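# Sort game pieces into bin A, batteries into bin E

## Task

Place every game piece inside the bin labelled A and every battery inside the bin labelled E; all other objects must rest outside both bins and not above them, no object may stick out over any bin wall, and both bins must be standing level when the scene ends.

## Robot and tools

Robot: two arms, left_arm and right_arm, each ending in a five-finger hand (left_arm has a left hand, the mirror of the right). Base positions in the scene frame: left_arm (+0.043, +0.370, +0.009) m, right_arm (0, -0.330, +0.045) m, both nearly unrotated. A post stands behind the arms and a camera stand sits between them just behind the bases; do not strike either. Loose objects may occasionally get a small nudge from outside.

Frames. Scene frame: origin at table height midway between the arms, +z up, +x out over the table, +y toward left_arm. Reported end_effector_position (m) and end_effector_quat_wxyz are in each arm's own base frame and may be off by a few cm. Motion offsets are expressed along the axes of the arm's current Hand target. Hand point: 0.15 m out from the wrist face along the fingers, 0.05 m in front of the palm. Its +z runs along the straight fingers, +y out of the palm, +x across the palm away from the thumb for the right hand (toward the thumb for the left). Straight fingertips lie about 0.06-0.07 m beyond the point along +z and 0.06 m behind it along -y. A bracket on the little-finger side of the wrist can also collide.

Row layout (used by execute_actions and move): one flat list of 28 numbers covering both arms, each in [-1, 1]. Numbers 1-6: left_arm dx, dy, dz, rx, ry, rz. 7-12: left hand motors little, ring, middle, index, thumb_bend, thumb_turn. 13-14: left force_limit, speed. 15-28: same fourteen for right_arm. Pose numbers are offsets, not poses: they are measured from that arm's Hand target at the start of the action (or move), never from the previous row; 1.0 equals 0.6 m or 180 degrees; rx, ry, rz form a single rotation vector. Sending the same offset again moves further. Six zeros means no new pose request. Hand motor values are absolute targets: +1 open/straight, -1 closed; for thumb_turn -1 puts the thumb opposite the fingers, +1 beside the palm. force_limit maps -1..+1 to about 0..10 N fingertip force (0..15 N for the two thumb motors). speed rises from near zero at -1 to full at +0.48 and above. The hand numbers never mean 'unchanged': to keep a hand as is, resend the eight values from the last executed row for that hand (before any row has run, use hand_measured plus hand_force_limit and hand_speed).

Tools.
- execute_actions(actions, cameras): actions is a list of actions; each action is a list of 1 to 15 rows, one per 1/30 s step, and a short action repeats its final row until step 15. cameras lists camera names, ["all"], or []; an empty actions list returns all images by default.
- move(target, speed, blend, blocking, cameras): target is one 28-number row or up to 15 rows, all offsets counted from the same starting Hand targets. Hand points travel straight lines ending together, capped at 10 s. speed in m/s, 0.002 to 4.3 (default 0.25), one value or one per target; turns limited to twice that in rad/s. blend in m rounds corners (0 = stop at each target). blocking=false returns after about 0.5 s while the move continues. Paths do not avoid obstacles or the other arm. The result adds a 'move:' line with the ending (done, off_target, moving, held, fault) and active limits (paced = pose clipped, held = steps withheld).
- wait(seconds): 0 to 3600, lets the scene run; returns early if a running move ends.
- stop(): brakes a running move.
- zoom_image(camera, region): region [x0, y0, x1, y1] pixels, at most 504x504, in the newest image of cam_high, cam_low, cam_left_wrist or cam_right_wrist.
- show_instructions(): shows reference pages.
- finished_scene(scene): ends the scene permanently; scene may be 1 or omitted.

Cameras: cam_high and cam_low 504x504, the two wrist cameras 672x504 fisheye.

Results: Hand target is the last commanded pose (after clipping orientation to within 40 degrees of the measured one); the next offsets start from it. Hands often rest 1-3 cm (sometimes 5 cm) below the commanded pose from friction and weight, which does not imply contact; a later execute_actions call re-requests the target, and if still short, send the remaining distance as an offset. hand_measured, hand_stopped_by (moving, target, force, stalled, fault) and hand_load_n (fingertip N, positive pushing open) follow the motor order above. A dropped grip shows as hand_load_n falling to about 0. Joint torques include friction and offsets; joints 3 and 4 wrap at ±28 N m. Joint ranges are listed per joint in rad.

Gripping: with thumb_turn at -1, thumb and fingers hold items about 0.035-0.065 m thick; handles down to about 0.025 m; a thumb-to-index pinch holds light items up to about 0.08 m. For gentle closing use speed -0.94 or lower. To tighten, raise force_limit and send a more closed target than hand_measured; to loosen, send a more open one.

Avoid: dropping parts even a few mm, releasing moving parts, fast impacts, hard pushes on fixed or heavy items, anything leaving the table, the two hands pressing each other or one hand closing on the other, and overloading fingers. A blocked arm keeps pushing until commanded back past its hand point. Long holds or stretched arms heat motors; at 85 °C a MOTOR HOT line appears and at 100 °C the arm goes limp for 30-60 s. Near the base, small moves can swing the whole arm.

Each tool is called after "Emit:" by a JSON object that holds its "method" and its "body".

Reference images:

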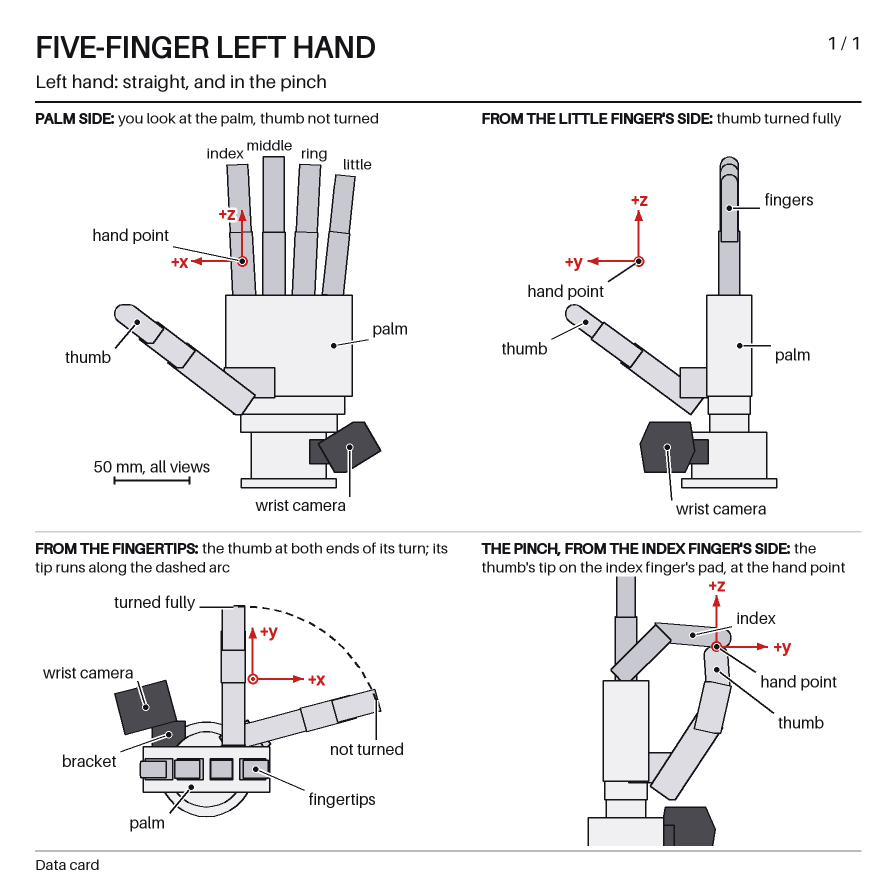

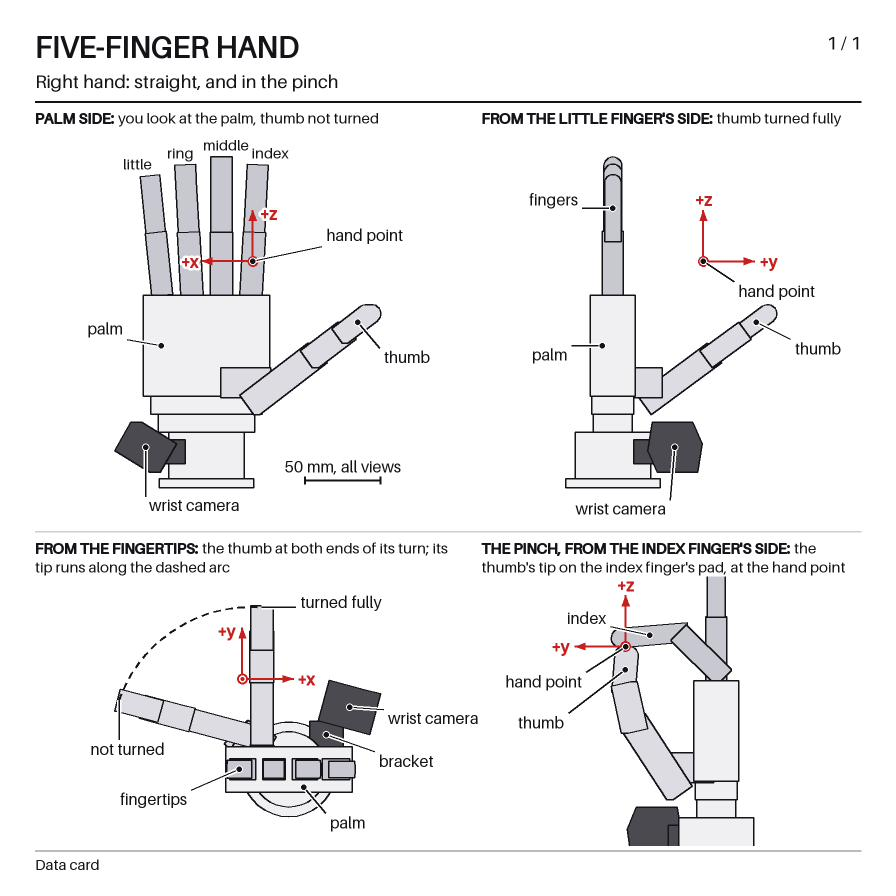

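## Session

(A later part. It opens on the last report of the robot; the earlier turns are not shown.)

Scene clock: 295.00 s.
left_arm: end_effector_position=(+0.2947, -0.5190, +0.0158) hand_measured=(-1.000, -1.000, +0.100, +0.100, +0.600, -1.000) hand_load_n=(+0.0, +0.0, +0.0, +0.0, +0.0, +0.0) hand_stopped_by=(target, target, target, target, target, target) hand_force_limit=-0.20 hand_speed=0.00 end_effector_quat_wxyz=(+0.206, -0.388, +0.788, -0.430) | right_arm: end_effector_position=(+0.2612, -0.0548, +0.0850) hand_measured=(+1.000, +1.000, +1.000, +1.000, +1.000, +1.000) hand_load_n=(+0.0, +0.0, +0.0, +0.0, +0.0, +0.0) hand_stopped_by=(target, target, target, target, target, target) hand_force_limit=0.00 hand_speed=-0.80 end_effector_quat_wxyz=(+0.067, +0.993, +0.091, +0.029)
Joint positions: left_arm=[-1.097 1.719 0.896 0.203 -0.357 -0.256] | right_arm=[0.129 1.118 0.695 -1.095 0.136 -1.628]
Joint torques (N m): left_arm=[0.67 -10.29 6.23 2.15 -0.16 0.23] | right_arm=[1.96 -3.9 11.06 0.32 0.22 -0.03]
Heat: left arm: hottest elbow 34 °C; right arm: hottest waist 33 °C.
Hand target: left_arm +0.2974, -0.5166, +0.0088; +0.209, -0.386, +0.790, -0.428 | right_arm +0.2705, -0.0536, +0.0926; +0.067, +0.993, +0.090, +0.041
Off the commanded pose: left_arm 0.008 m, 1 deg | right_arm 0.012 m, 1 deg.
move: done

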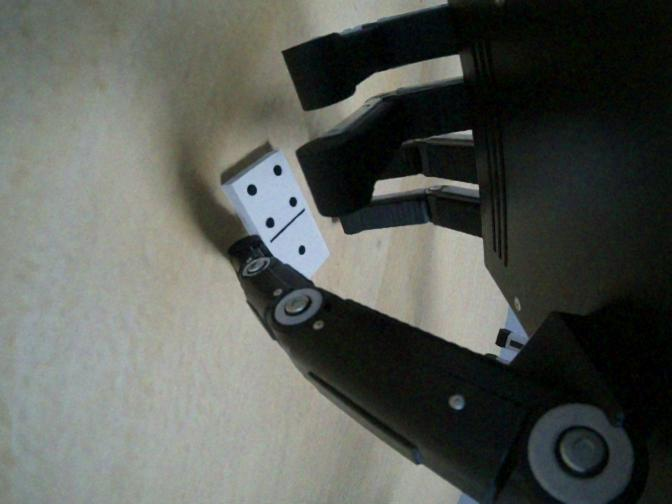

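Emit:
{"method": "move", "body": {"target": [-0.003,0.003,-0.0048,0,0,0,-1,-1,0.1,0.1,0.85,-1,-0.2,0,0,0,0,0,0,0,1,1,1,1,1,1,0,-0.8], "speed": 0.05, "cameras": ["cam_left_wrist", "cam_low"]}}

Emit:
{"method": "zoom_image", "body": {"camera": "cam_low", "region": [250, 380, 390, 500]}}

Scene clock: 299.93 s.
left_arm: end_effector_position=(+0.2947, -0.5184, +0.0154) hand_measured=(-1.000, -1.000, +0.100, +0.100, +0.850, -1.000) hand_load_n=(+0.0, +0.0, +0.0, +0.0, +0.0, +0.0) hand_stopped_by=(target, target, target, target, target, target) hand_force_limit=-0.20 hand_speed=0.00 end_effector_quat_wxyz=(+0.206, -0.388, +0.787, -0.433) | right_arm: end_effector_position=(+0.2612, -0.0548, +0.0850) hand_measured=(+1.000, +1.000, +1.000, +1.000, +1.000, +1.000) hand_load_n=(+0.0, +0.0, +0.0, +0.0, +0.0, +0.0) hand_stopped_by=(target, target, target, target, target, target) hand_force_limit=0.00 hand_speed=-0.80 end_effector_quat_wxyz=(+0.067, +0.993, +0.091, +0.029)
Joint positions: left_arm=[-1.096 1.719 0.89 0.214 -0.357 -0.256] | right_arm=[0.129 1.118 0.695 -1.095 0.136 -1.628]
Joint torques (N m): left_arm=[0.73 -10.81 5.75 1.87 -0.14 0.23] | right_arm=[1.85 -3.84 11.02 0.32 0.22 -0.03]
Heat: left arm: hottest elbow 33 °C; right arm: hottest waist 33 °C.
Hand target: left_arm +0.2959, -0.5129, +0.0088; +0.209, -0.386, +0.790, -0.428 | right_arm +0.2705, -0.0536, +0.0926; +0.067, +0.993, +0.090, +0.041
Off the commanded pose: left_arm 0.009 m, 1 deg | right_arm 0.012 m, 1 deg.
move: done
Images, in order (width x height): cam_low 504x504, cam_left_wrist 672x504.

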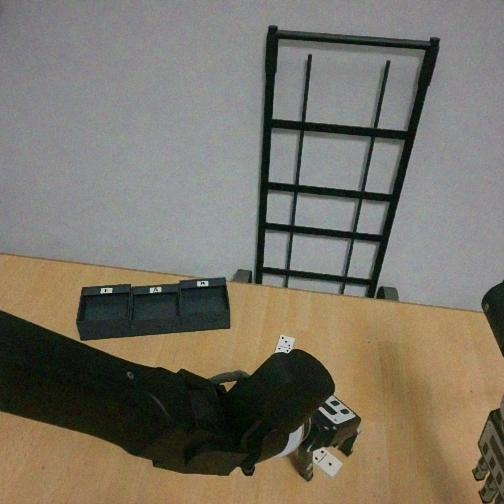

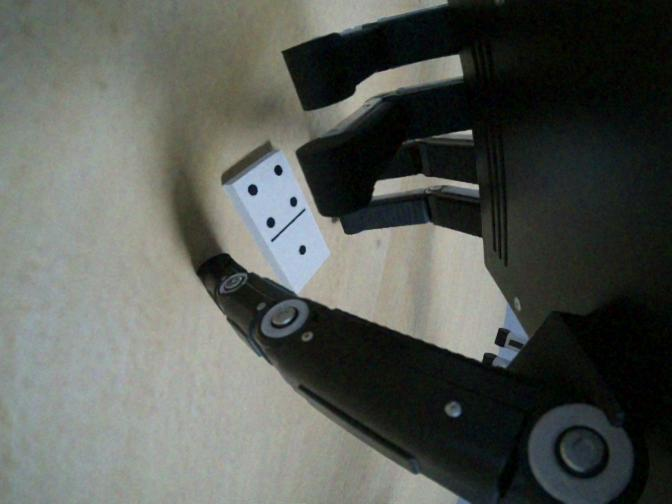

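Scaled by 3.600 from the camera's image (finer frame: 720x720).

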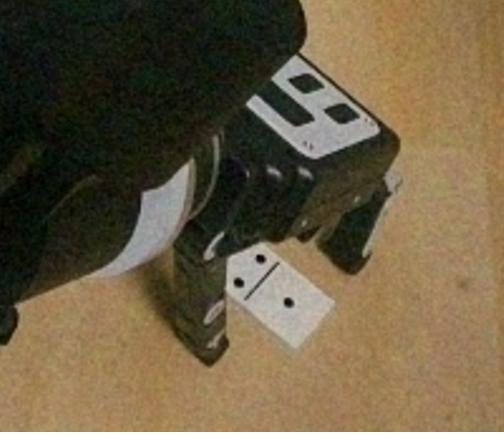

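Emit:
{"method": "move", "body": {"target": [-0.0053,0.0162,0.0057,0,0,0,-1,-1,0.1,0.1,0.85,-1,-0.2,0,0,0,0,0,0,0,1,1,1,1,1,1,0,-0.8], "speed": 0.05, "cameras": ["cam_left_wrist"]}}

Scene clock: 314.40 s.
left_arm: end_effector_position=(+0.2943, -0.5183, +0.0154) hand_measured=(-1.000, -1.000, +0.100, +0.100, +0.850, -1.000) hand_load_n=(-0.5, +0.0, +0.0, +0.0, +0.0, +0.0) hand_stopped_by=(target, target, target, target, target, target) hand_force_limit=-0.20 hand_speed=0.00 end_effector_quat_wxyz=(+0.205, -0.388, +0.783, -0.441) | right_arm: end_effector_position=(+0.2612, -0.0548, +0.0850) hand_measured=(+1.000, +1.000, +1.000, +1.000, +1.000, +1.000) hand_load_n=(+0.0, +0.0, +0.0, +0.0, +0.0, -0.5) hand_stopped_by=(target, target, target, target, target, target) hand_force_limit=0.00 hand_speed=-0.80 end_effector_quat_wxyz=(+0.067, +0.993, +0.091, +0.029)
Joint positions: left_arm=[-1.096 1.719 0.876 0.247 -0.354 -0.256] | right_arm=[0.129 1.118 0.695 -1.095 0.136 -1.628]
Joint torques (N m): left_arm=[0.91 -9.64 5.42 1.78 -0.14 0.26] | right_arm=[1.85 -3.9 11.06 0.32 0.23 -0.03]
Heat: left arm: hottest elbow 33 °C; right arm: hottest waist 33 °C.
Hand target: left_arm +0.2959, -0.5090, -0.0012; +0.209, -0.386, +0.790, -0.428 | right_arm +0.2705, -0.0536, +0.0926; +0.067, +0.993, +0.090, +0.041
Off the commanded pose: left_arm 0.019 m, 2 deg | right_arm 0.012 m, 1 deg.
move: off_target (left_arm)

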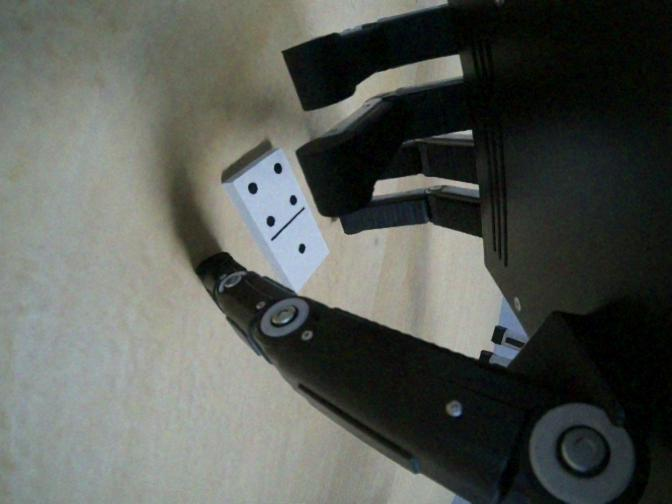

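Emit:
{"method": "move", "body": {"target": [-0.0026,-0.0157,-0.0125,0,0,0,-1,-1,0.1,0.1,0.5,-1,-0.3,-0.9,0,0,0,0,0,0,1,1,1,1,1,1,0,-0.8], "speed": 0.05, "cameras": ["cam_left_wrist"]}}

Scene clock: 323.90 s.
left_arm: end_effector_position=(+0.2939, -0.5170, +0.0154) hand_measured=(-1.000, -1.000, +0.100, +0.100, +0.500, -1.000) hand_load_n=(+0.0, +0.0, +0.0, +0.5, +0.0, +0.5) hand_stopped_by=(target, target, target, target, target, target) hand_force_limit=-0.30 hand_speed=-0.90 end_effector_quat_wxyz=(+0.204, -0.388, +0.784, -0.440) | right_arm: end_effector_position=(+0.2612, -0.0548, +0.0850) hand_measured=(+1.000, +1.000, +1.000, +1.000, +1.000, +1.000) hand_load_n=(+0.0, +0.0, +0.0, +0.0, +0.0, +0.0) hand_stopped_by=(target, target, target, target, target, target) hand_force_limit=0.00 hand_speed=-0.80 end_effector_quat_wxyz=(+0.067, +0.993, +0.091, +0.029)
Joint positions: left_arm=[-1.094 1.716 0.873 0.244 -0.352 -0.256] | right_arm=[0.129 1.118 0.695 -1.095 0.136 -1.628]
Joint torques (N m): left_arm=[1.03 -11.69 5.86 0.87 -0.15 0.27] | right_arm=[1.96 -3.9 11.04 0.32 0.23 -0.03]
Heat: left arm: hottest elbow 32 °C; right arm: hottest waist 33 °C.
Hand target: left_arm +0.2960, -0.5070, +0.0107; +0.209, -0.386, +0.790, -0.428 | right_arm +0.2705, -0.0536, +0.0926; +0.067, +0.993, +0.090, +0.041
Off the commanded pose: left_arm 0.011 m, 2 deg | right_arm 0.012 m, 1 deg.
move: off_target (left_arm)

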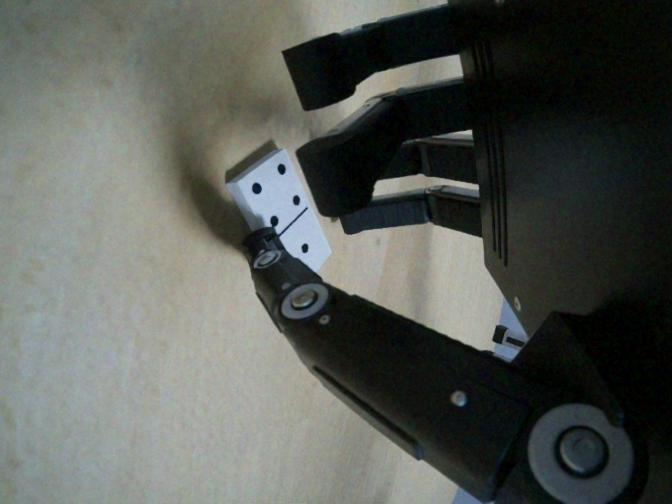

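Emit:
{"method": "move", "body": {"target": [0,0,0,0,0,0,-1,-1,-0.2,-0.2,0.45,-1,-0.4,-0.94,0,0,0,0,0,0,1,1,1,1,1,1,0,-0.8], "speed": 0.05, "cameras": ["cam_left_wrist","cam_low"]}}

Scene clock: 331.47 s.
left_arm: end_effector_position=(+0.2951, -0.5146, +0.0140) hand_measured=(-1.000, -1.000, -0.080, -0.200, +0.450, -1.000) hand_load_n=(+0.0, +0.0, +3.0, +0.0, +2.0, +0.0) hand_stopped_by=(target, target, force, target, target, target) hand_force_limit=-0.40 hand_speed=-0.94 end_effector_quat_wxyz=(+0.205, -0.389, +0.784, -0.438) | right_arm: end_effector_position=(+0.2612, -0.0548, +0.0850) hand_measured=(+1.000, +1.000, +1.000, +1.000, +1.000, +1.000) hand_load_n=(-0.5, +0.0, +0.0, +0.0, +0.0, +0.0) hand_stopped_by=(target, target, target, target, target, target) hand_force_limit=0.00 hand_speed=-0.80 end_effector_quat_wxyz=(+0.067, +0.993, +0.091, +0.029)
Joint positions: left_arm=[-1.091 1.716 0.871 0.242 -0.352 -0.254] | right_arm=[0.129 1.118 0.695 -1.095 0.136 -1.628]
Joint torques (N m): left_arm=[0.67 -11.63 6.02 0.95 -0.16 0.26] | right_arm=[1.79 -3.78 11.03 0.32 0.22 -0.02]
Heat: left arm: hottest elbow 32 °C; right arm: hottest waist 33 °C.
Hand target: left_arm +0.2960, -0.5070, +0.0108; +0.209, -0.386, +0.790, -0.428 | right_arm +0.2705, -0.0536, +0.0926; +0.067, +0.993, +0.090, +0.041
Off the commanded pose: left_arm 0.008 m, 1 deg | right_arm 0.012 m, 1 deg.
move: done
Images, in order (width x height): cam_low 504x504, cam_left_wrist 672x504.

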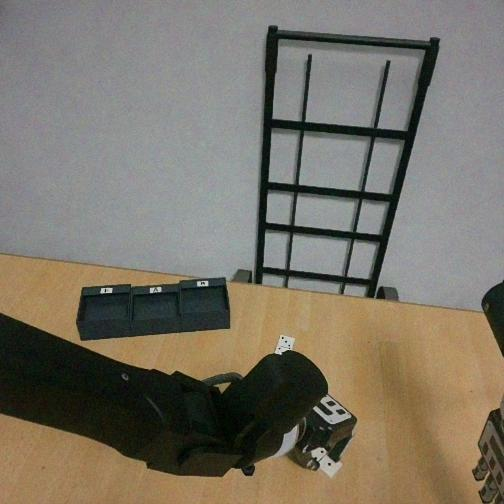

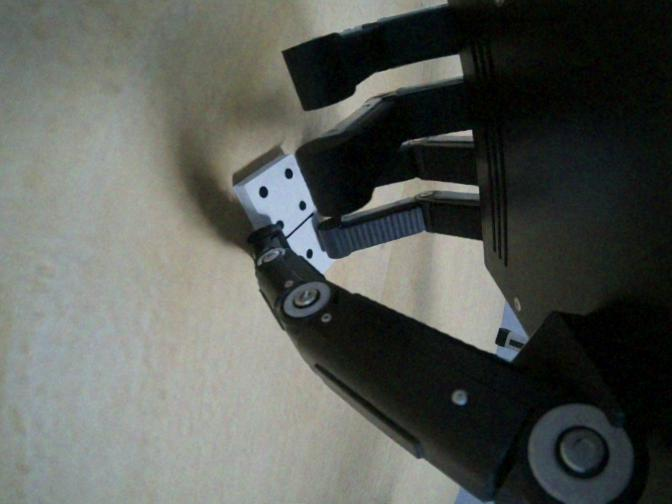

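Emit:
{"method": "zoom_image", "body": {"camera": "cam_left_wrist", "region": [200, 120, 420, 320]}}

Scaled by 2.291 from the camera's image (finer frame: 960x720).

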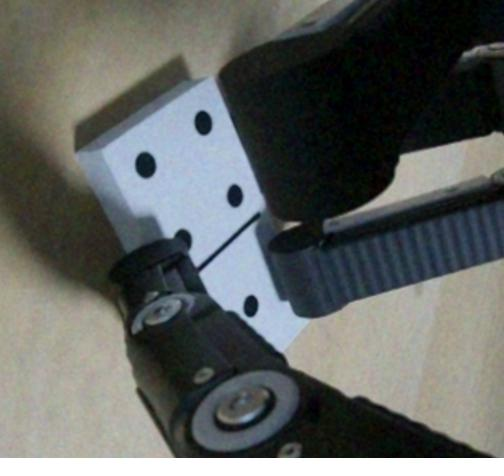

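Emit:
{"method": "move", "body": {"target": [0,0,0,0,0,0,-1,-1,-0.3,-0.35,0.35,-1,-0.35,-0.94,0,0,0,0,0,0,1,1,1,1,1,1,0,-0.8], "speed": 0.05, "cameras": ["cam_left_wrist"]}}

Emit:
{"method": "zoom_image", "body": {"camera": "cam_left_wrist", "region": [200, 120, 420, 320]}}

Scene clock: 338.10 s.
left_arm: end_effector_position=(+0.2945, -0.5135, +0.0135) hand_measured=(-1.000, -1.000, -0.084, -0.350, +0.350, -1.000) hand_load_n=(+0.0, +0.0, +1.0, +0.0, +0.0, +0.0) hand_stopped_by=(target, target, force, target, target, target) hand_force_limit=-0.35 hand_speed=-0.94 end_effector_quat_wxyz=(+0.205, -0.389, +0.785, -0.436) | right_arm: end_effector_position=(+0.2612, -0.0548, +0.0850) hand_measured=(+1.000, +1.000, +1.000, +1.000, +1.000, +1.000) hand_load_n=(+0.0, +0.0, +0.0, +0.0, +0.0, +0.0) hand_stopped_by=(target, target, target, target, target, target) hand_force_limit=0.00 hand_speed=-0.80 end_effector_quat_wxyz=(+0.067, +0.993, +0.091, +0.029)
Joint positions: left_arm=[-1.091 1.714 0.869 0.239 -0.352 -0.254] | right_arm=[0.129 1.118 0.695 -1.095 0.136 -1.628]
Joint torques (N m): left_arm=[0.73 -11.46 6.19 1.01 -0.16 0.26] | right_arm=[1.9 -3.96 11.06 0.32 0.22 -0.03]
Heat: left arm: hottest elbow 32 °C; right arm: hottest waist 33 °C.
Hand target: left_arm +0.2959, -0.5070, +0.0107; +0.209, -0.386, +0.790, -0.428 | right_arm +0.2705, -0.0536, +0.0926; +0.067, +0.993, +0.090, +0.041
Off the commanded pose: left_arm 0.007 m, 1 deg | right_arm 0.012 m, 1 deg.
move: done

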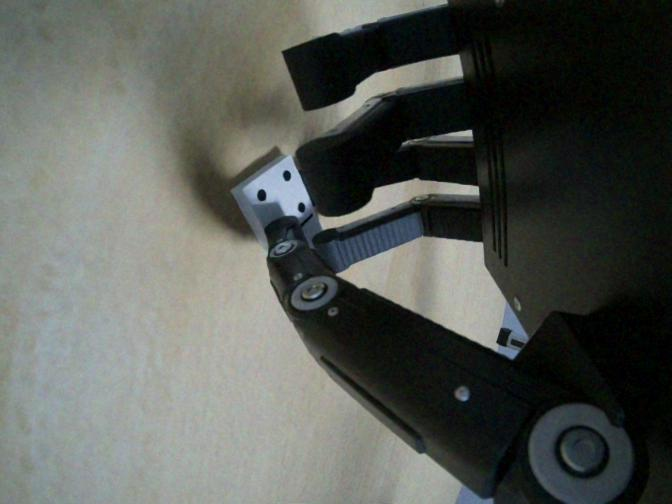

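Scaled by 2.291 from the camera's image (finer frame: 960x720).

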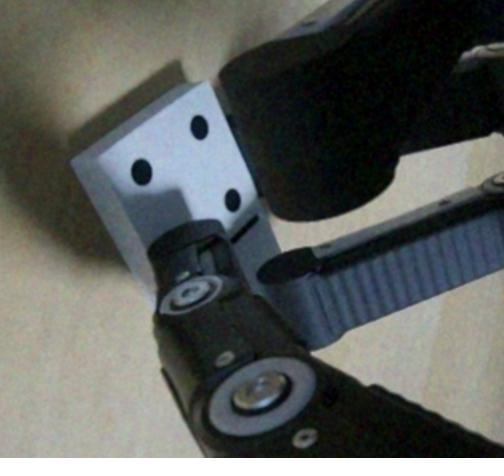

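Emit:
{"method": "move", "body": {"target": [[0,0,0,0,0,0,-1,-1,0.3,0.3,0.95,-1,-0.35,-0.3,0,0,0,0,0,0,1,1,1,1,1,1,0,-0.8],[0.0218,-0.085,0.0082,-0.0556,0,0,-1,-1,-0.22,-0.22,0.95,-1,-0.35,-0.3,0,0,0,0,0,0,1,1,1,1,1,1,0,-0.8]], "speed": 0.08, "cameras": ["cam_left_wrist","cam_low"]}}

Scene clock: 361.80 s.
left_arm: end_effector_position=(+0.3024, -0.5244, +0.0374) hand_measured=(-1.000, -1.000, -0.220, -0.220, +0.950, -1.000) hand_load_n=(+0.0, +0.0, +0.0, +0.0, +0.0, +0.0) hand_stopped_by=(target, target, target, target, target, target) hand_force_limit=-0.35 hand_speed=-0.30 end_effector_quat_wxyz=(+0.176, -0.395, +0.832, -0.347) | right_arm: end_effector_position=(+0.2612, -0.0548, +0.0850) hand_measured=(+1.000, +1.000, +1.000, +1.000, +1.000, +1.000) hand_load_n=(+0.0, +0.0, +0.0, +0.5, +0.0, +0.5) hand_stopped_by=(target, target, target, target, target, target) hand_force_limit=0.00 hand_speed=-0.80 end_effector_quat_wxyz=(+0.067, +0.993, +0.091, +0.029)
Joint positions: left_arm=[-1.066 1.719 1.091 -0.187 -0.288 -0.267] | right_arm=[0.129 1.118 0.695 -1.095 0.136 -1.628]
Joint torques (N m): left_arm=[0.67 -11.81 11 0.94 -0.11 -0.03] | right_arm=[1.79 -3.84 11.02 0.32 0.22 -0.03]
Heat: left arm: hottest elbow 32 °C; right arm: hottest waist 32 °C.
Hand target: left_arm +0.3129, -0.5371, +0.0506; +0.175, -0.403, +0.824, -0.358 | right_arm +0.2705, -0.0536, +0.0926; +0.067, +0.993, +0.090, +0.041
Off the commanded pose: left_arm 0.021 m, 2 deg | right_arm 0.012 m, 1 deg.
move: off_target (left_arm); target 2's new numbers were sent with left_arm's hand 0.021 m and 2 deg from that target
Images, in order (width x height): cam_low 504x504, cam_left_wrist 672x504.

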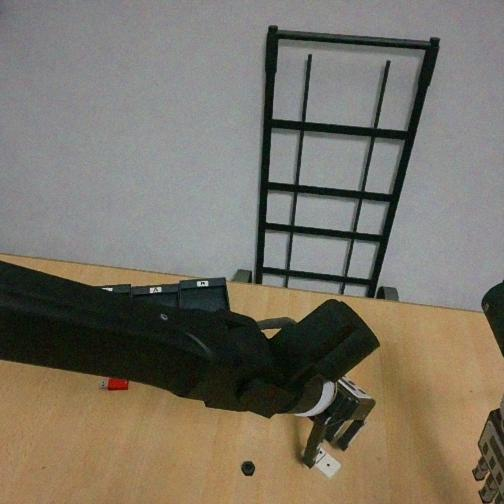

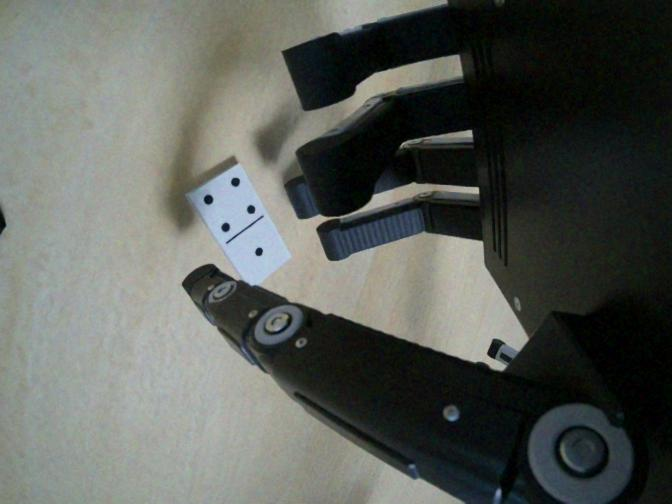

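Emit:
{"method": "move", "body": {"target": [-0.0028,0.0177,0.0252,0,0,0,-1,-1,-0.22,-0.22,0.95,-1,-0.35,-0.3,0,0,0,0,0,0,1,1,1,1,1,1,0,-0.8], "speed": 0.06, "cameras": ["cam_left_wrist"]}}

Scene clock: 379.20 s.
left_arm: end_effector_position=(+0.3042, -0.5217, +0.0163) hand_measured=(-1.000, -1.000, -0.220, -0.220, +0.950, -1.000) hand_load_n=(+0.0, +0.0, +0.0, +0.0, +0.0, +0.0) hand_stopped_by=(target, target, target, target, target, target) hand_force_limit=-0.35 hand_speed=-0.30 end_effector_quat_wxyz=(+0.174, -0.398, +0.837, -0.334) | right_arm: end_effector_position=(+0.2612, -0.0548, +0.0850) hand_measured=(+1.000, +1.000, +1.000, +1.000, +1.000, +1.000) hand_load_n=(+0.0, +0.0, +0.0, +0.0, -0.5, +0.0) hand_stopped_by=(target, target, target, target, target, target) hand_force_limit=0.00 hand_speed=-0.80 end_effector_quat_wxyz=(+0.067, +0.993, +0.091, +0.029)
Joint positions: left_arm=[-1.06 1.758 1.091 -0.176 -0.284 -0.267] | right_arm=[0.129 1.118 0.695 -1.095 0.136 -1.628]
Joint torques (N m): left_arm=[0.79 -12.51 9.96 2.03 -0.11 0.03] | right_arm=[1.79 -3.78 11.03 0.31 0.23 -0.02]
Heat: left arm: hottest elbow 33 °C; right arm: hottest waist 32 °C.
Hand target: left_arm +0.3170, -0.5380, +0.0326; +0.175, -0.403, +0.824, -0.358 | right_arm +0.2705, -0.0536, +0.0926; +0.067, +0.993, +0.090, +0.041
Off the commanded pose: left_arm 0.026 m, 3 deg | right_arm 0.012 m, 1 deg.
move: off_target (left_arm)

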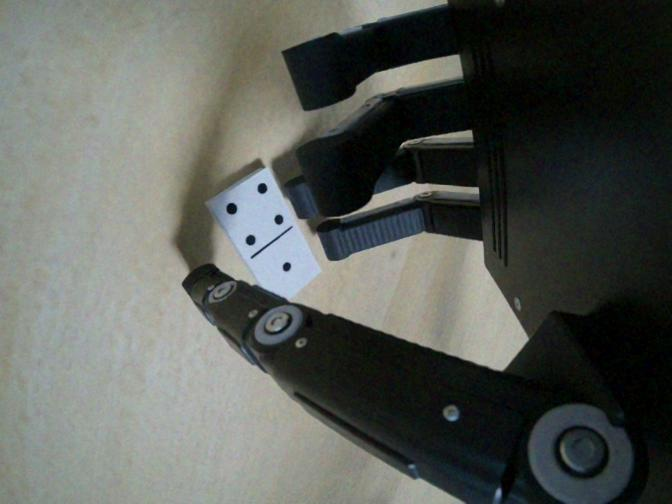

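Emit:
{"method": "move", "body": {"target": [-0.0003,0.0138,0.0097,0,0,0,-1,-1,-0.22,-0.22,0.95,-1,-0.35,-0.3,0,0,0,0,0,0,1,1,1,1,1,1,0,-0.8], "speed": 0.05, "cameras": ["cam_left_wrist","cam_low"]}}

Emit:
{"method": "zoom_image", "body": {"camera": "cam_low", "region": [250, 380, 390, 500]}}

Scene clock: 387.83 s.
left_arm: end_effector_position=(+0.3067, -0.5260, +0.0139) hand_measured=(-1.000, -1.000, -0.220, -0.220, +0.950, -1.000) hand_load_n=(+0.0, +0.0, +0.0, +0.0, +0.0, +0.0) hand_stopped_by=(target, target, target, target, target, target) hand_force_limit=-0.35 hand_speed=-0.30 end_effector_quat_wxyz=(+0.175, -0.397, +0.834, -0.341) | right_arm: end_effector_position=(+0.2612, -0.0548, +0.0850) hand_measured=(+1.000, +1.000, +1.000, +1.000, +1.000, +1.000) hand_load_n=(+0.0, +0.0, +0.0, +0.0, +0.0, +0.0) hand_stopped_by=(target, target, target, target, target, target) hand_force_limit=0.00 hand_speed=-0.80 end_effector_quat_wxyz=(+0.067, +0.993, +0.091, +0.029)
Joint positions: left_arm=[-1.06 1.769 1.091 -0.149 -0.284 -0.267] | right_arm=[0.129 1.118 0.695 -1.095 0.136 -1.628]
Joint torques (N m): left_arm=[0.67 -12.22 8.9 2.09 -0.13 0.02] | right_arm=[1.73 -3.9 11.04 0.31 0.22 -0.03]
Heat: left arm: hottest elbow 33 °C; right arm: hottest waist 32 °C.
Hand target: left_arm +0.3160, -0.5371, +0.0226; +0.175, -0.403, +0.824, -0.358 | right_arm +0.2705, -0.0536, +0.0926; +0.067, +0.993, +0.090, +0.041
Off the commanded pose: left_arm 0.017 m, 2 deg | right_arm 0.012 m, 1 deg.
move: off_target (left_arm)
Images, in order (width x height): cam_low 504x504, cam_left_wrist 672x504.

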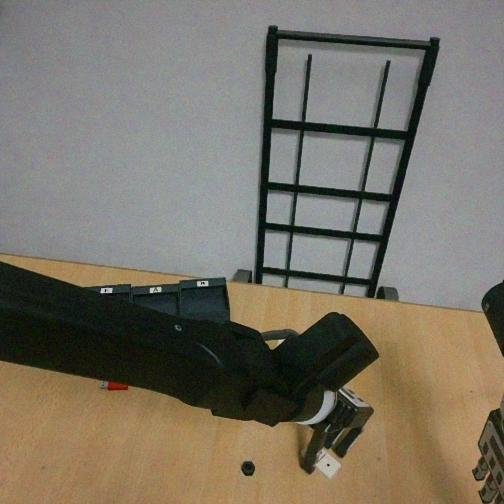

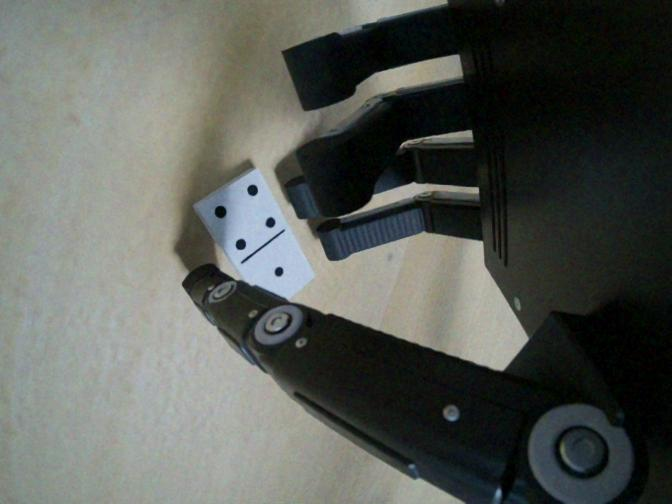

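Scaled by 3.600 from the camera's image (finer frame: 720x720).

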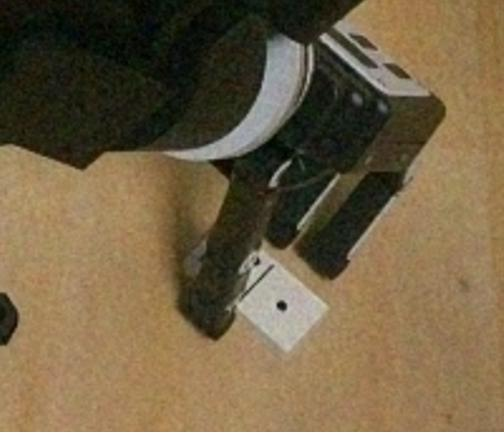

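Emit:
{"method": "move", "body": {"target": [-0.004,0.0167,-0.0032,0,0,0,-1,-1,-0.22,-0.22,0.95,-1,-0.35,-0.3,0,0,0,0,0,0,1,1,1,1,1,1,0,-0.8], "speed": 0.05, "cameras": ["cam_left_wrist"]}}

Scene clock: 393.27 s.
left_arm: end_effector_position=(+0.3061, -0.5251, +0.0113) hand_measured=(-1.000, -1.000, -0.220, -0.220, +0.950, -1.000) hand_load_n=(+0.0, +0.0, +0.0, +0.0, +0.0, +0.0) hand_stopped_by=(target, target, target, target, target, target) hand_force_limit=-0.35 hand_speed=-0.30 end_effector_quat_wxyz=(+0.175, -0.397, +0.832, -0.345) | right_arm: end_effector_position=(+0.2612, -0.0548, +0.0850) hand_measured=(+1.000, +1.000, +1.000, +1.000, +1.000, +1.000) hand_load_n=(+0.5, +0.0, +0.0, +0.0, +0.0, +0.0) hand_stopped_by=(target, target, target, target, target, target) hand_force_limit=0.00 hand_speed=-0.80 end_effector_quat_wxyz=(+0.067, +0.993, +0.091, +0.029)
Joint positions: left_arm=[-1.06 1.769 1.078 -0.127 -0.284 -0.267] | right_arm=[0.129 1.118 0.695 -1.095 0.136 -1.628]
Joint torques (N m): left_arm=[0.44 -12.75 7.31 2.13 -0.19 0] | right_arm=[1.79 -3.9 11.02 0.32 0.22 -0.02]
Heat: left arm: hottest elbow 33 °C; right arm: hottest waist 32 °C.
Hand target: left_arm +0.3110, -0.5301, +0.0167; +0.175, -0.403, +0.824, -0.358 | right_arm +0.2705, -0.0536, +0.0926; +0.067, +0.993, +0.090, +0.041
Off the commanded pose: left_arm 0.009 m, 2 deg | right_arm 0.012 m, 1 deg.
move: done

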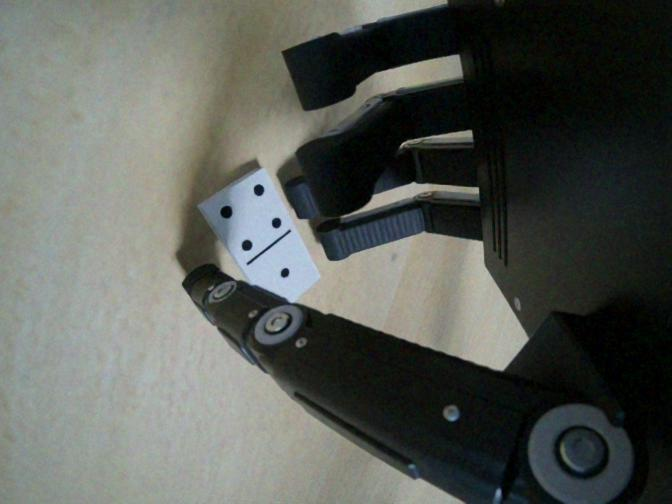

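Emit:
{"method": "move", "body": {"target": [-0.0025,0.0108,-0.0042,0,0,0,-1,-1,-0.22,-0.22,0.95,-1,-0.35,-0.3,0,0,0,0,0,0,1,1,1,1,1,1,0,-0.8], "speed": 0.05, "cameras": ["cam_left_wrist"]}}

Scene clock: 396.83 s.
left_arm: end_effector_position=(+0.3046, -0.5223, +0.0073) hand_measured=(-1.000, -1.000, -0.220, -0.220, +0.950, -1.000) hand_load_n=(+0.0, +0.0, -1.0, +0.0, +0.0, +0.0) hand_stopped_by=(target, target, target, target, target, target) hand_force_limit=-0.35 hand_speed=-0.30 end_effector_quat_wxyz=(+0.175, -0.398, +0.831, -0.346) | right_arm: end_effector_position=(+0.2612, -0.0548, +0.0850) hand_measured=(+1.000, +1.000, +1.000, +1.000, +1.000, +1.000) hand_load_n=(+0.0, +0.0, +0.0, +0.0, -0.5, +0.5) hand_stopped_by=(target, target, target, target, target, target) hand_force_limit=0.00 hand_speed=-0.80 end_effector_quat_wxyz=(+0.067, +0.993, +0.091, +0.029)
Joint positions: left_arm=[-1.06 1.769 1.062 -0.109 -0.284 -0.268] | right_arm=[0.129 1.118 0.695 -1.095 0.136 -1.628]
Joint torques (N m): left_arm=[0.26 -13.27 6.75 1.98 -0.22 -0.01] | right_arm=[1.9 -3.9 11.04 0.32 0.22 -0.03]
Heat: left arm: hottest elbow 33 °C; right arm: hottest waist 32 °C.
Hand target: left_arm +0.3070, -0.5251, +0.0137; +0.175, -0.403, +0.824, -0.358 | right_arm +0.2705, -0.0536, +0.0926; +0.067, +0.993, +0.090, +0.041
Off the commanded pose: left_arm 0.007 m, 2 deg | right_arm 0.012 m, 1 deg.
move: done

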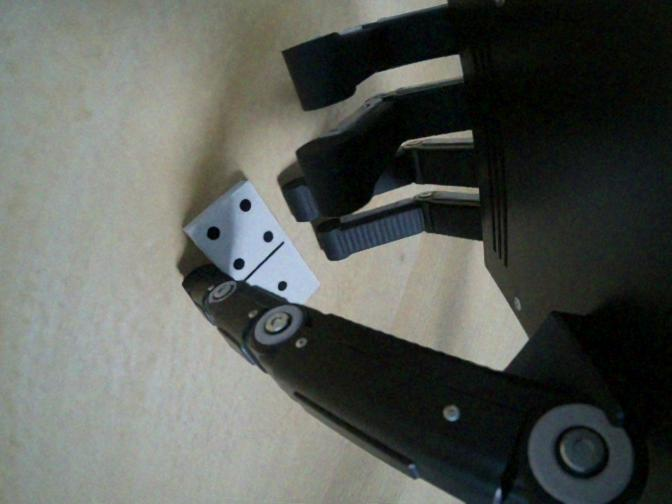

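Emit:
{"method": "zoom_image", "body": {"camera": "cam_left_wrist", "region": [150, 120, 400, 340]}}

Scaled by 2.016 from the camera's image (finer frame: 960x720).

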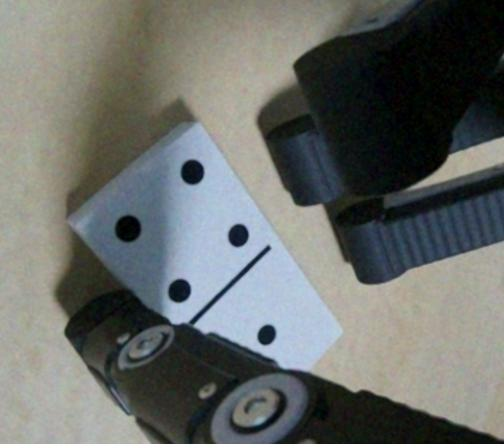

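Emit:
{"method": "move", "body": {"target": [0.0029,-0.0287,-0.0207,0,-0.0122,-0.0114,-1,-1,-0.22,-0.22,0.95,-1,-0.35,-0.3,0,0,0,0,0,0,1,1,1,1,1,1,0,-0.8], "speed": 0.05, "cameras": ["cam_left_wrist"]}}

Scene clock: 419.13 s.
left_arm: end_effector_position=(+0.3054, -0.5142, +0.0129) hand_measured=(-1.000, -1.000, -0.220, -0.220, +0.950, -1.000) hand_load_n=(+0.0, +0.0, +0.0, +0.0, +0.0, +0.0) hand_stopped_by=(target, target, target, target, target, target) hand_force_limit=-0.35 hand_speed=-0.30 end_effector_quat_wxyz=(+0.186, -0.422, +0.822, -0.335) | right_arm: end_effector_position=(+0.2612, -0.0548, +0.0850) hand_measured=(+1.000, +1.000, +1.000, +1.000, +1.000, +1.000) hand_load_n=(+0.0, +0.0, +0.0, +0.0, +0.0, +0.0) hand_stopped_by=(target, target, target, target, target, target) hand_force_limit=0.00 hand_speed=-0.80 end_effector_quat_wxyz=(+0.067, +0.993, +0.091, +0.029)
Joint positions: left_arm=[-1.063 1.75 1.062 -0.154 -0.328 -0.314] | right_arm=[0.129 1.118 0.695 -1.095 0.136 -1.628]
Joint torques (N m): left_arm=[-0.44 -13.8 9.55 0.92 -0.31 -0.05] | right_arm=[1.79 -3.84 11.03 0.32 0.23 -0.03]
Heat: left arm: hottest elbow 32 °C; right arm: hottest waist 32 °C.
Hand target: left_arm +0.3082, -0.5280, +0.0347; +0.184, -0.424, +0.813, -0.353 | right_arm +0.2705, -0.0536, +0.0926; +0.067, +0.993, +0.090, +0.041
Off the commanded pose: left_arm 0.026 m, 2 deg | right_arm 0.012 m, 1 deg.
move: off_target (left_arm)

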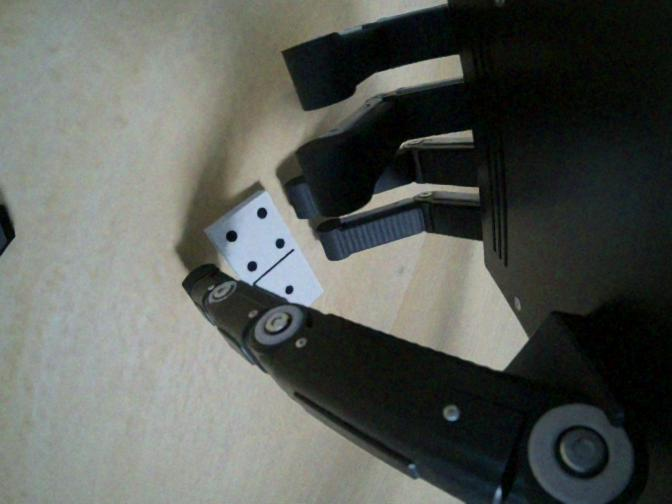

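Emit:
{"method": "move", "body": {"target": [0.015,0.0048,-0.0051,0,0,0,-1,-1,-0.22,-0.22,0.95,-1,-0.35,-0.3,0,0,0,0,0,0,1,1,1,1,1,1,0,-0.8], "speed": 0.05, "cameras": ["cam_left_wrist"]}}

Scene clock: 434.43 s.
left_arm: end_effector_position=(+0.2945, -0.5196, +0.0125) hand_measured=(-1.000, -1.000, -0.220, -0.220, +0.950, -1.000) hand_load_n=(+0.0, +0.0, +0.0, +0.0, +0.0, +0.0) hand_stopped_by=(target, target, target, target, target, target) hand_force_limit=-0.35 hand_speed=-0.30 end_effector_quat_wxyz=(+0.185, -0.420, +0.823, -0.335) | right_arm: end_effector_position=(+0.2612, -0.0548, +0.0850) hand_measured=(+1.000, +1.000, +1.000, +1.000, +1.000, +1.000) hand_load_n=(+0.0, +0.0, +0.0, +0.0, +0.0, +0.0) hand_stopped_by=(target, target, target, target, target, target) hand_force_limit=0.00 hand_speed=-0.80 end_effector_quat_wxyz=(+0.067, +0.993, +0.091, +0.029)
Joint positions: left_arm=[-1.086 1.75 1.062 -0.16 -0.341 -0.329] | right_arm=[0.129 1.118 0.695 -1.095 0.136 -1.628]
Joint torques (N m): left_arm=[-0.03 -13.74 9.72 0.92 -0.32 -0.08] | right_arm=[1.79 -3.84 11.03 0.32 0.23 -0.03]
Heat: left arm: hottest elbow 32 °C; right arm: hottest waist 32 °C.
Hand target: left_arm +0.2995, -0.5331, +0.0347; +0.184, -0.424, +0.813, -0.353 | right_arm +0.2705, -0.0536, +0.0926; +0.067, +0.993, +0.090, +0.041
Off the commanded pose: left_arm 0.026 m, 2 deg | right_arm 0.012 m, 1 deg.
move: off_target (left_arm)

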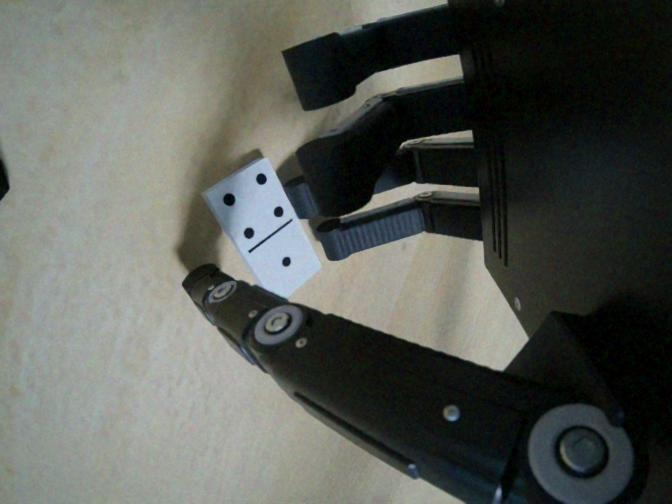

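Emit:
{"method": "move", "body": {"target": [-0.0063,0.0065,0.0223,0,0,0,-1,-1,-0.18,-0.22,0.95,-1,-0.35,-0.3,0,0,0,0,0,0,1,1,1,1,1,1,0,-0.8], "speed": 0.05, "cameras": ["cam_left_wrist"]}}

Scene clock: 445.63 s.
left_arm: end_effector_position=(+0.2953, -0.5186, +0.0102) hand_measured=(-1.000, -1.000, -0.180, -0.220, +0.950, -1.000) hand_load_n=(+0.0, +0.0, +0.0, +0.0, +0.0, +0.0) hand_stopped_by=(target, target, target, target, target, target) hand_force_limit=-0.35 hand_speed=-0.30 end_effector_quat_wxyz=(+0.184, -0.421, +0.823, -0.333) | right_arm: end_effector_position=(+0.2612, -0.0548, +0.0850) hand_measured=(+1.000, +1.000, +1.000, +1.000, +1.000, +1.000) hand_load_n=(+0.0, +0.0, +0.0, +0.0, +0.0, +0.0) hand_stopped_by=(target, target, target, target, target, target) hand_force_limit=0.00 hand_speed=-0.80 end_effector_quat_wxyz=(+0.067, +0.993, +0.091, +0.029)
Joint positions: left_arm=[-1.083 1.754 1.062 -0.16 -0.337 -0.33] | right_arm=[0.129 1.118 0.695 -1.095 0.136 -1.628]
Joint torques (N m): left_arm=[0.73 -11.75 9.89 1.92 -0.14 0.09] | right_arm=[1.85 -3.78 11.02 0.35 0.22 -0.03]
Heat: left arm: hottest elbow 32 °C; right arm: hottest waist 32 °C.
Hand target: left_arm +0.3076, -0.5340, +0.0227; +0.184, -0.424, +0.813, -0.353 | right_arm +0.2705, -0.0536, +0.0926; +0.067, +0.993, +0.090, +0.041
Off the commanded pose: left_arm 0.023 m, 3 deg | right_arm 0.012 m, 1 deg.
move: off_target (left_arm)

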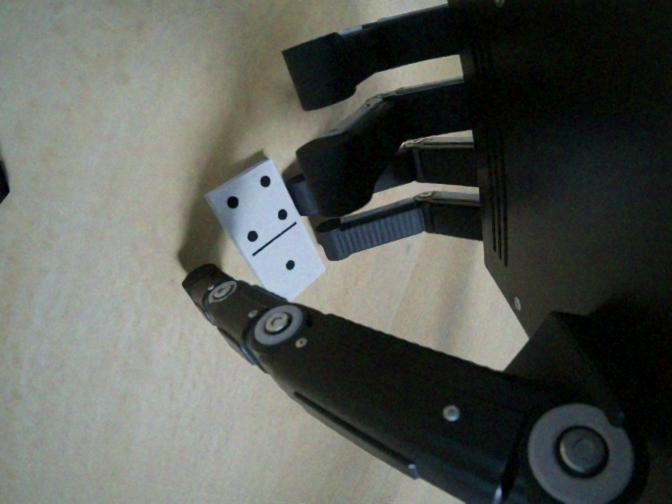

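Emit:
{"method": "move", "body": {"target": [0.003,-0.0058,0.0087,0,0,0,-1,-1,-0.18,-0.22,0.95,-1,-0.35,-0.3,0,0,0,0,0,0,1,1,1,1,1,1,0,-0.8], "speed": 0.05, "cameras": ["cam_left_wrist"]}}

Scene clock: 448.77 s.
left_arm: end_effector_position=(+0.2980, -0.5218, +0.0093) hand_measured=(-1.000, -1.000, -0.180, -0.220, +0.950, -1.000) hand_load_n=(+0.0, +0.0, -1.0, +0.0, +0.0, +0.0) hand_stopped_by=(target, target, target, target, target, target) hand_force_limit=-0.35 hand_speed=-0.30 end_effector_quat_wxyz=(+0.184, -0.422, +0.823, -0.334) | right_arm: end_effector_position=(+0.2612, -0.0548, +0.0850) hand_measured=(+1.000, +1.000, +1.000, +1.000, +1.000, +1.000) hand_load_n=(+0.0, +0.0, +0.0, +0.0, +0.0, +0.0) hand_stopped_by=(target, target, target, target, target, target) hand_force_limit=0.00 hand_speed=-0.80 end_effector_quat_wxyz=(+0.067, +0.993, +0.091, +0.029)
Joint positions: left_arm=[-1.081 1.764 1.073 -0.16 -0.336 -0.33] | right_arm=[0.129 1.118 0.695 -1.095 0.136 -1.628]
Joint torques (N m): left_arm=[0.79 -11.63 10.52 1.85 -0.13 0.11] | right_arm=[1.85 -3.84 11.02 0.34 0.22 -0.03]
Heat: left arm: hottest elbow 33 °C; right arm: hottest waist 32 °C.
Hand target: left_arm +0.3116, -0.5391, +0.0219; +0.184, -0.424, +0.813, -0.353 | right_arm +0.2705, -0.0536, +0.0926; +0.067, +0.993, +0.090, +0.041
Off the commanded pose: left_arm 0.025 m, 2 deg | right_arm 0.012 m, 1 deg.
move: off_target (left_arm)

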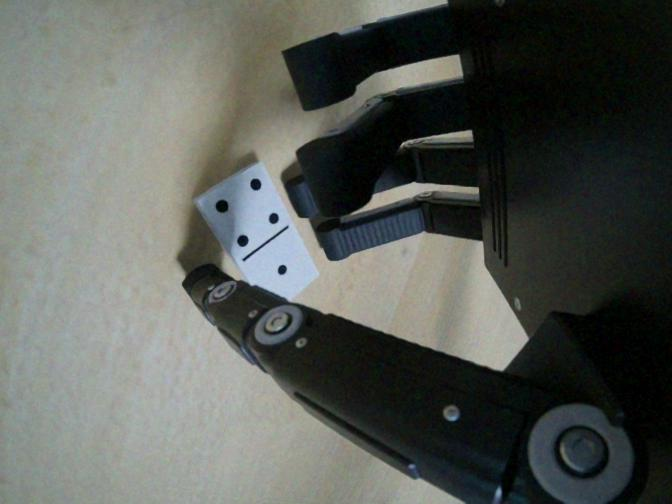

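Emit:
{"method": "move", "body": {"target": [0,0.0097,0.0091,0,0,0,-1,-1,-0.18,-0.22,0.95,-1,-0.35,-0.3,0,0,0,0,0,0,1,1,1,1,1,1,0,-0.8], "speed": 0.05, "cameras": ["cam_left_wrist"]}}

Scene clock: 452.53 s.
left_arm: end_effector_position=(+0.2996, -0.5247, +0.0087) hand_measured=(-1.000, -1.000, -0.180, -0.220, +0.950, -1.000) hand_load_n=(+0.0, +0.0, -2.0, +0.0, +0.0, +0.0) hand_stopped_by=(target, target, target, target, target, target) hand_force_limit=-0.35 hand_speed=-0.30 end_effector_quat_wxyz=(+0.184, -0.422, +0.821, -0.339) | right_arm: end_effector_position=(+0.2612, -0.0548, +0.0850) hand_measured=(+1.000, +1.000, +1.000, +1.000, +1.000, +1.000) hand_load_n=(+0.0, +0.0, +0.5, +0.0, +0.0, +0.0) hand_stopped_by=(target, target, target, target, target, target) hand_force_limit=0.00 hand_speed=-0.80 end_effector_quat_wxyz=(+0.067, +0.993, +0.091, +0.029)
Joint positions: left_arm=[-1.081 1.769 1.073 -0.143 -0.336 -0.33] | right_arm=[0.129 1.118 0.695 -1.095 0.136 -1.628]
Joint torques (N m): left_arm=[0.79 -10.81 10.02 1.87 -0.13 0.11] | right_arm=[1.85 -3.9 11.02 0.34 0.23 -0.03]
Heat: left arm: hottest elbow 33 °C; right arm: hottest waist 32 °C.
Hand target: left_arm +0.3116, -0.5390, +0.0136; +0.184, -0.424, +0.813, -0.353 | right_arm +0.2705, -0.0536, +0.0926; +0.067, +0.993, +0.090, +0.041
Off the commanded pose: left_arm 0.019 m, 2 deg | right_arm 0.012 m, 1 deg.
move: off_target (left_arm)

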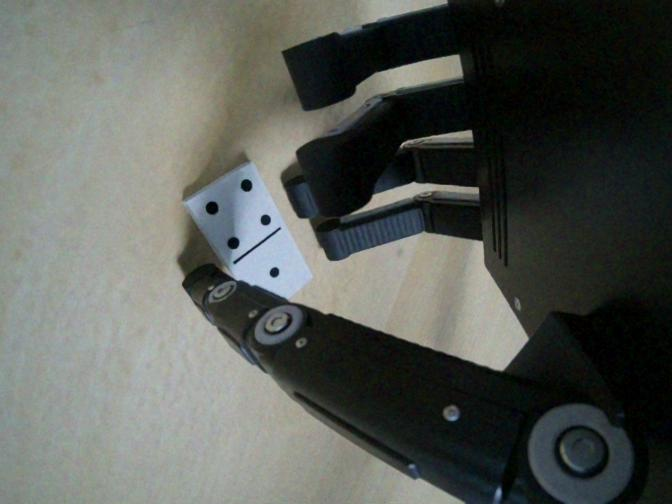

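Emit:
{"method": "move", "body": {"target": [0.005,-0.0212,-0.0417,0.0167,-0.034,0.0366,-1,-1,-0.22,-0.22,0.95,-1,-0.35,-0.3,0,0,0,0,0,0,1,1,1,1,1,1,0,-0.8], "speed": 0.05, "cameras": ["cam_left_wrist"]}}

Scene clock: 473.43 s.
left_arm: end_effector_position=(+0.2960, -0.5173, +0.0117) hand_measured=(-1.000, -1.000, -0.220, -0.220, +0.950, -1.000) hand_load_n=(+0.0, +0.0, +0.0, +0.0, +0.0, +0.0) hand_stopped_by=(target, target, target, target, target, target) hand_force_limit=-0.35 hand_speed=-0.30 end_effector_quat_wxyz=(+0.256, -0.395, +0.823, -0.318) | right_arm: end_effector_position=(+0.2612, -0.0548, +0.0850) hand_measured=(+1.000, +1.000, +1.000, +1.000, +1.000, +1.000) hand_load_n=(+0.0, +0.0, +0.0, +0.0, -0.5, +0.0) hand_stopped_by=(target, target, target, target, target, target) hand_force_limit=0.00 hand_speed=-0.80 end_effector_quat_wxyz=(+0.067, +0.993, +0.091, +0.029)
Joint positions: left_arm=[-1.138 1.767 1.079 -0.171 -0.497 -0.274] | right_arm=[0.129 1.118 0.695 -1.095 0.136 -1.628]
Joint torques (N m): left_arm=[-0.38 -14.15 10.71 0.84 -0.41 0.28] | right_arm=[1.79 -3.96 11.04 0.34 0.22 -0.03]
Heat: left arm: hottest elbow 33 °C; right arm: hottest waist 32 °C.
Hand target: left_arm +0.3019, -0.5360, +0.0399; +0.258, -0.390, +0.816, -0.340 | right_arm +0.2705, -0.0536, +0.0926; +0.067, +0.993, +0.090, +0.041
Off the commanded pose: left_arm 0.034 m, 3 deg | right_arm 0.012 m, 1 deg.
move: off_target (left_arm)

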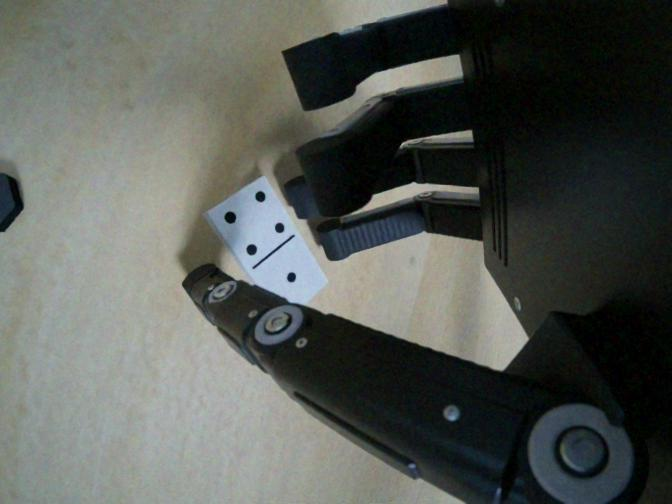

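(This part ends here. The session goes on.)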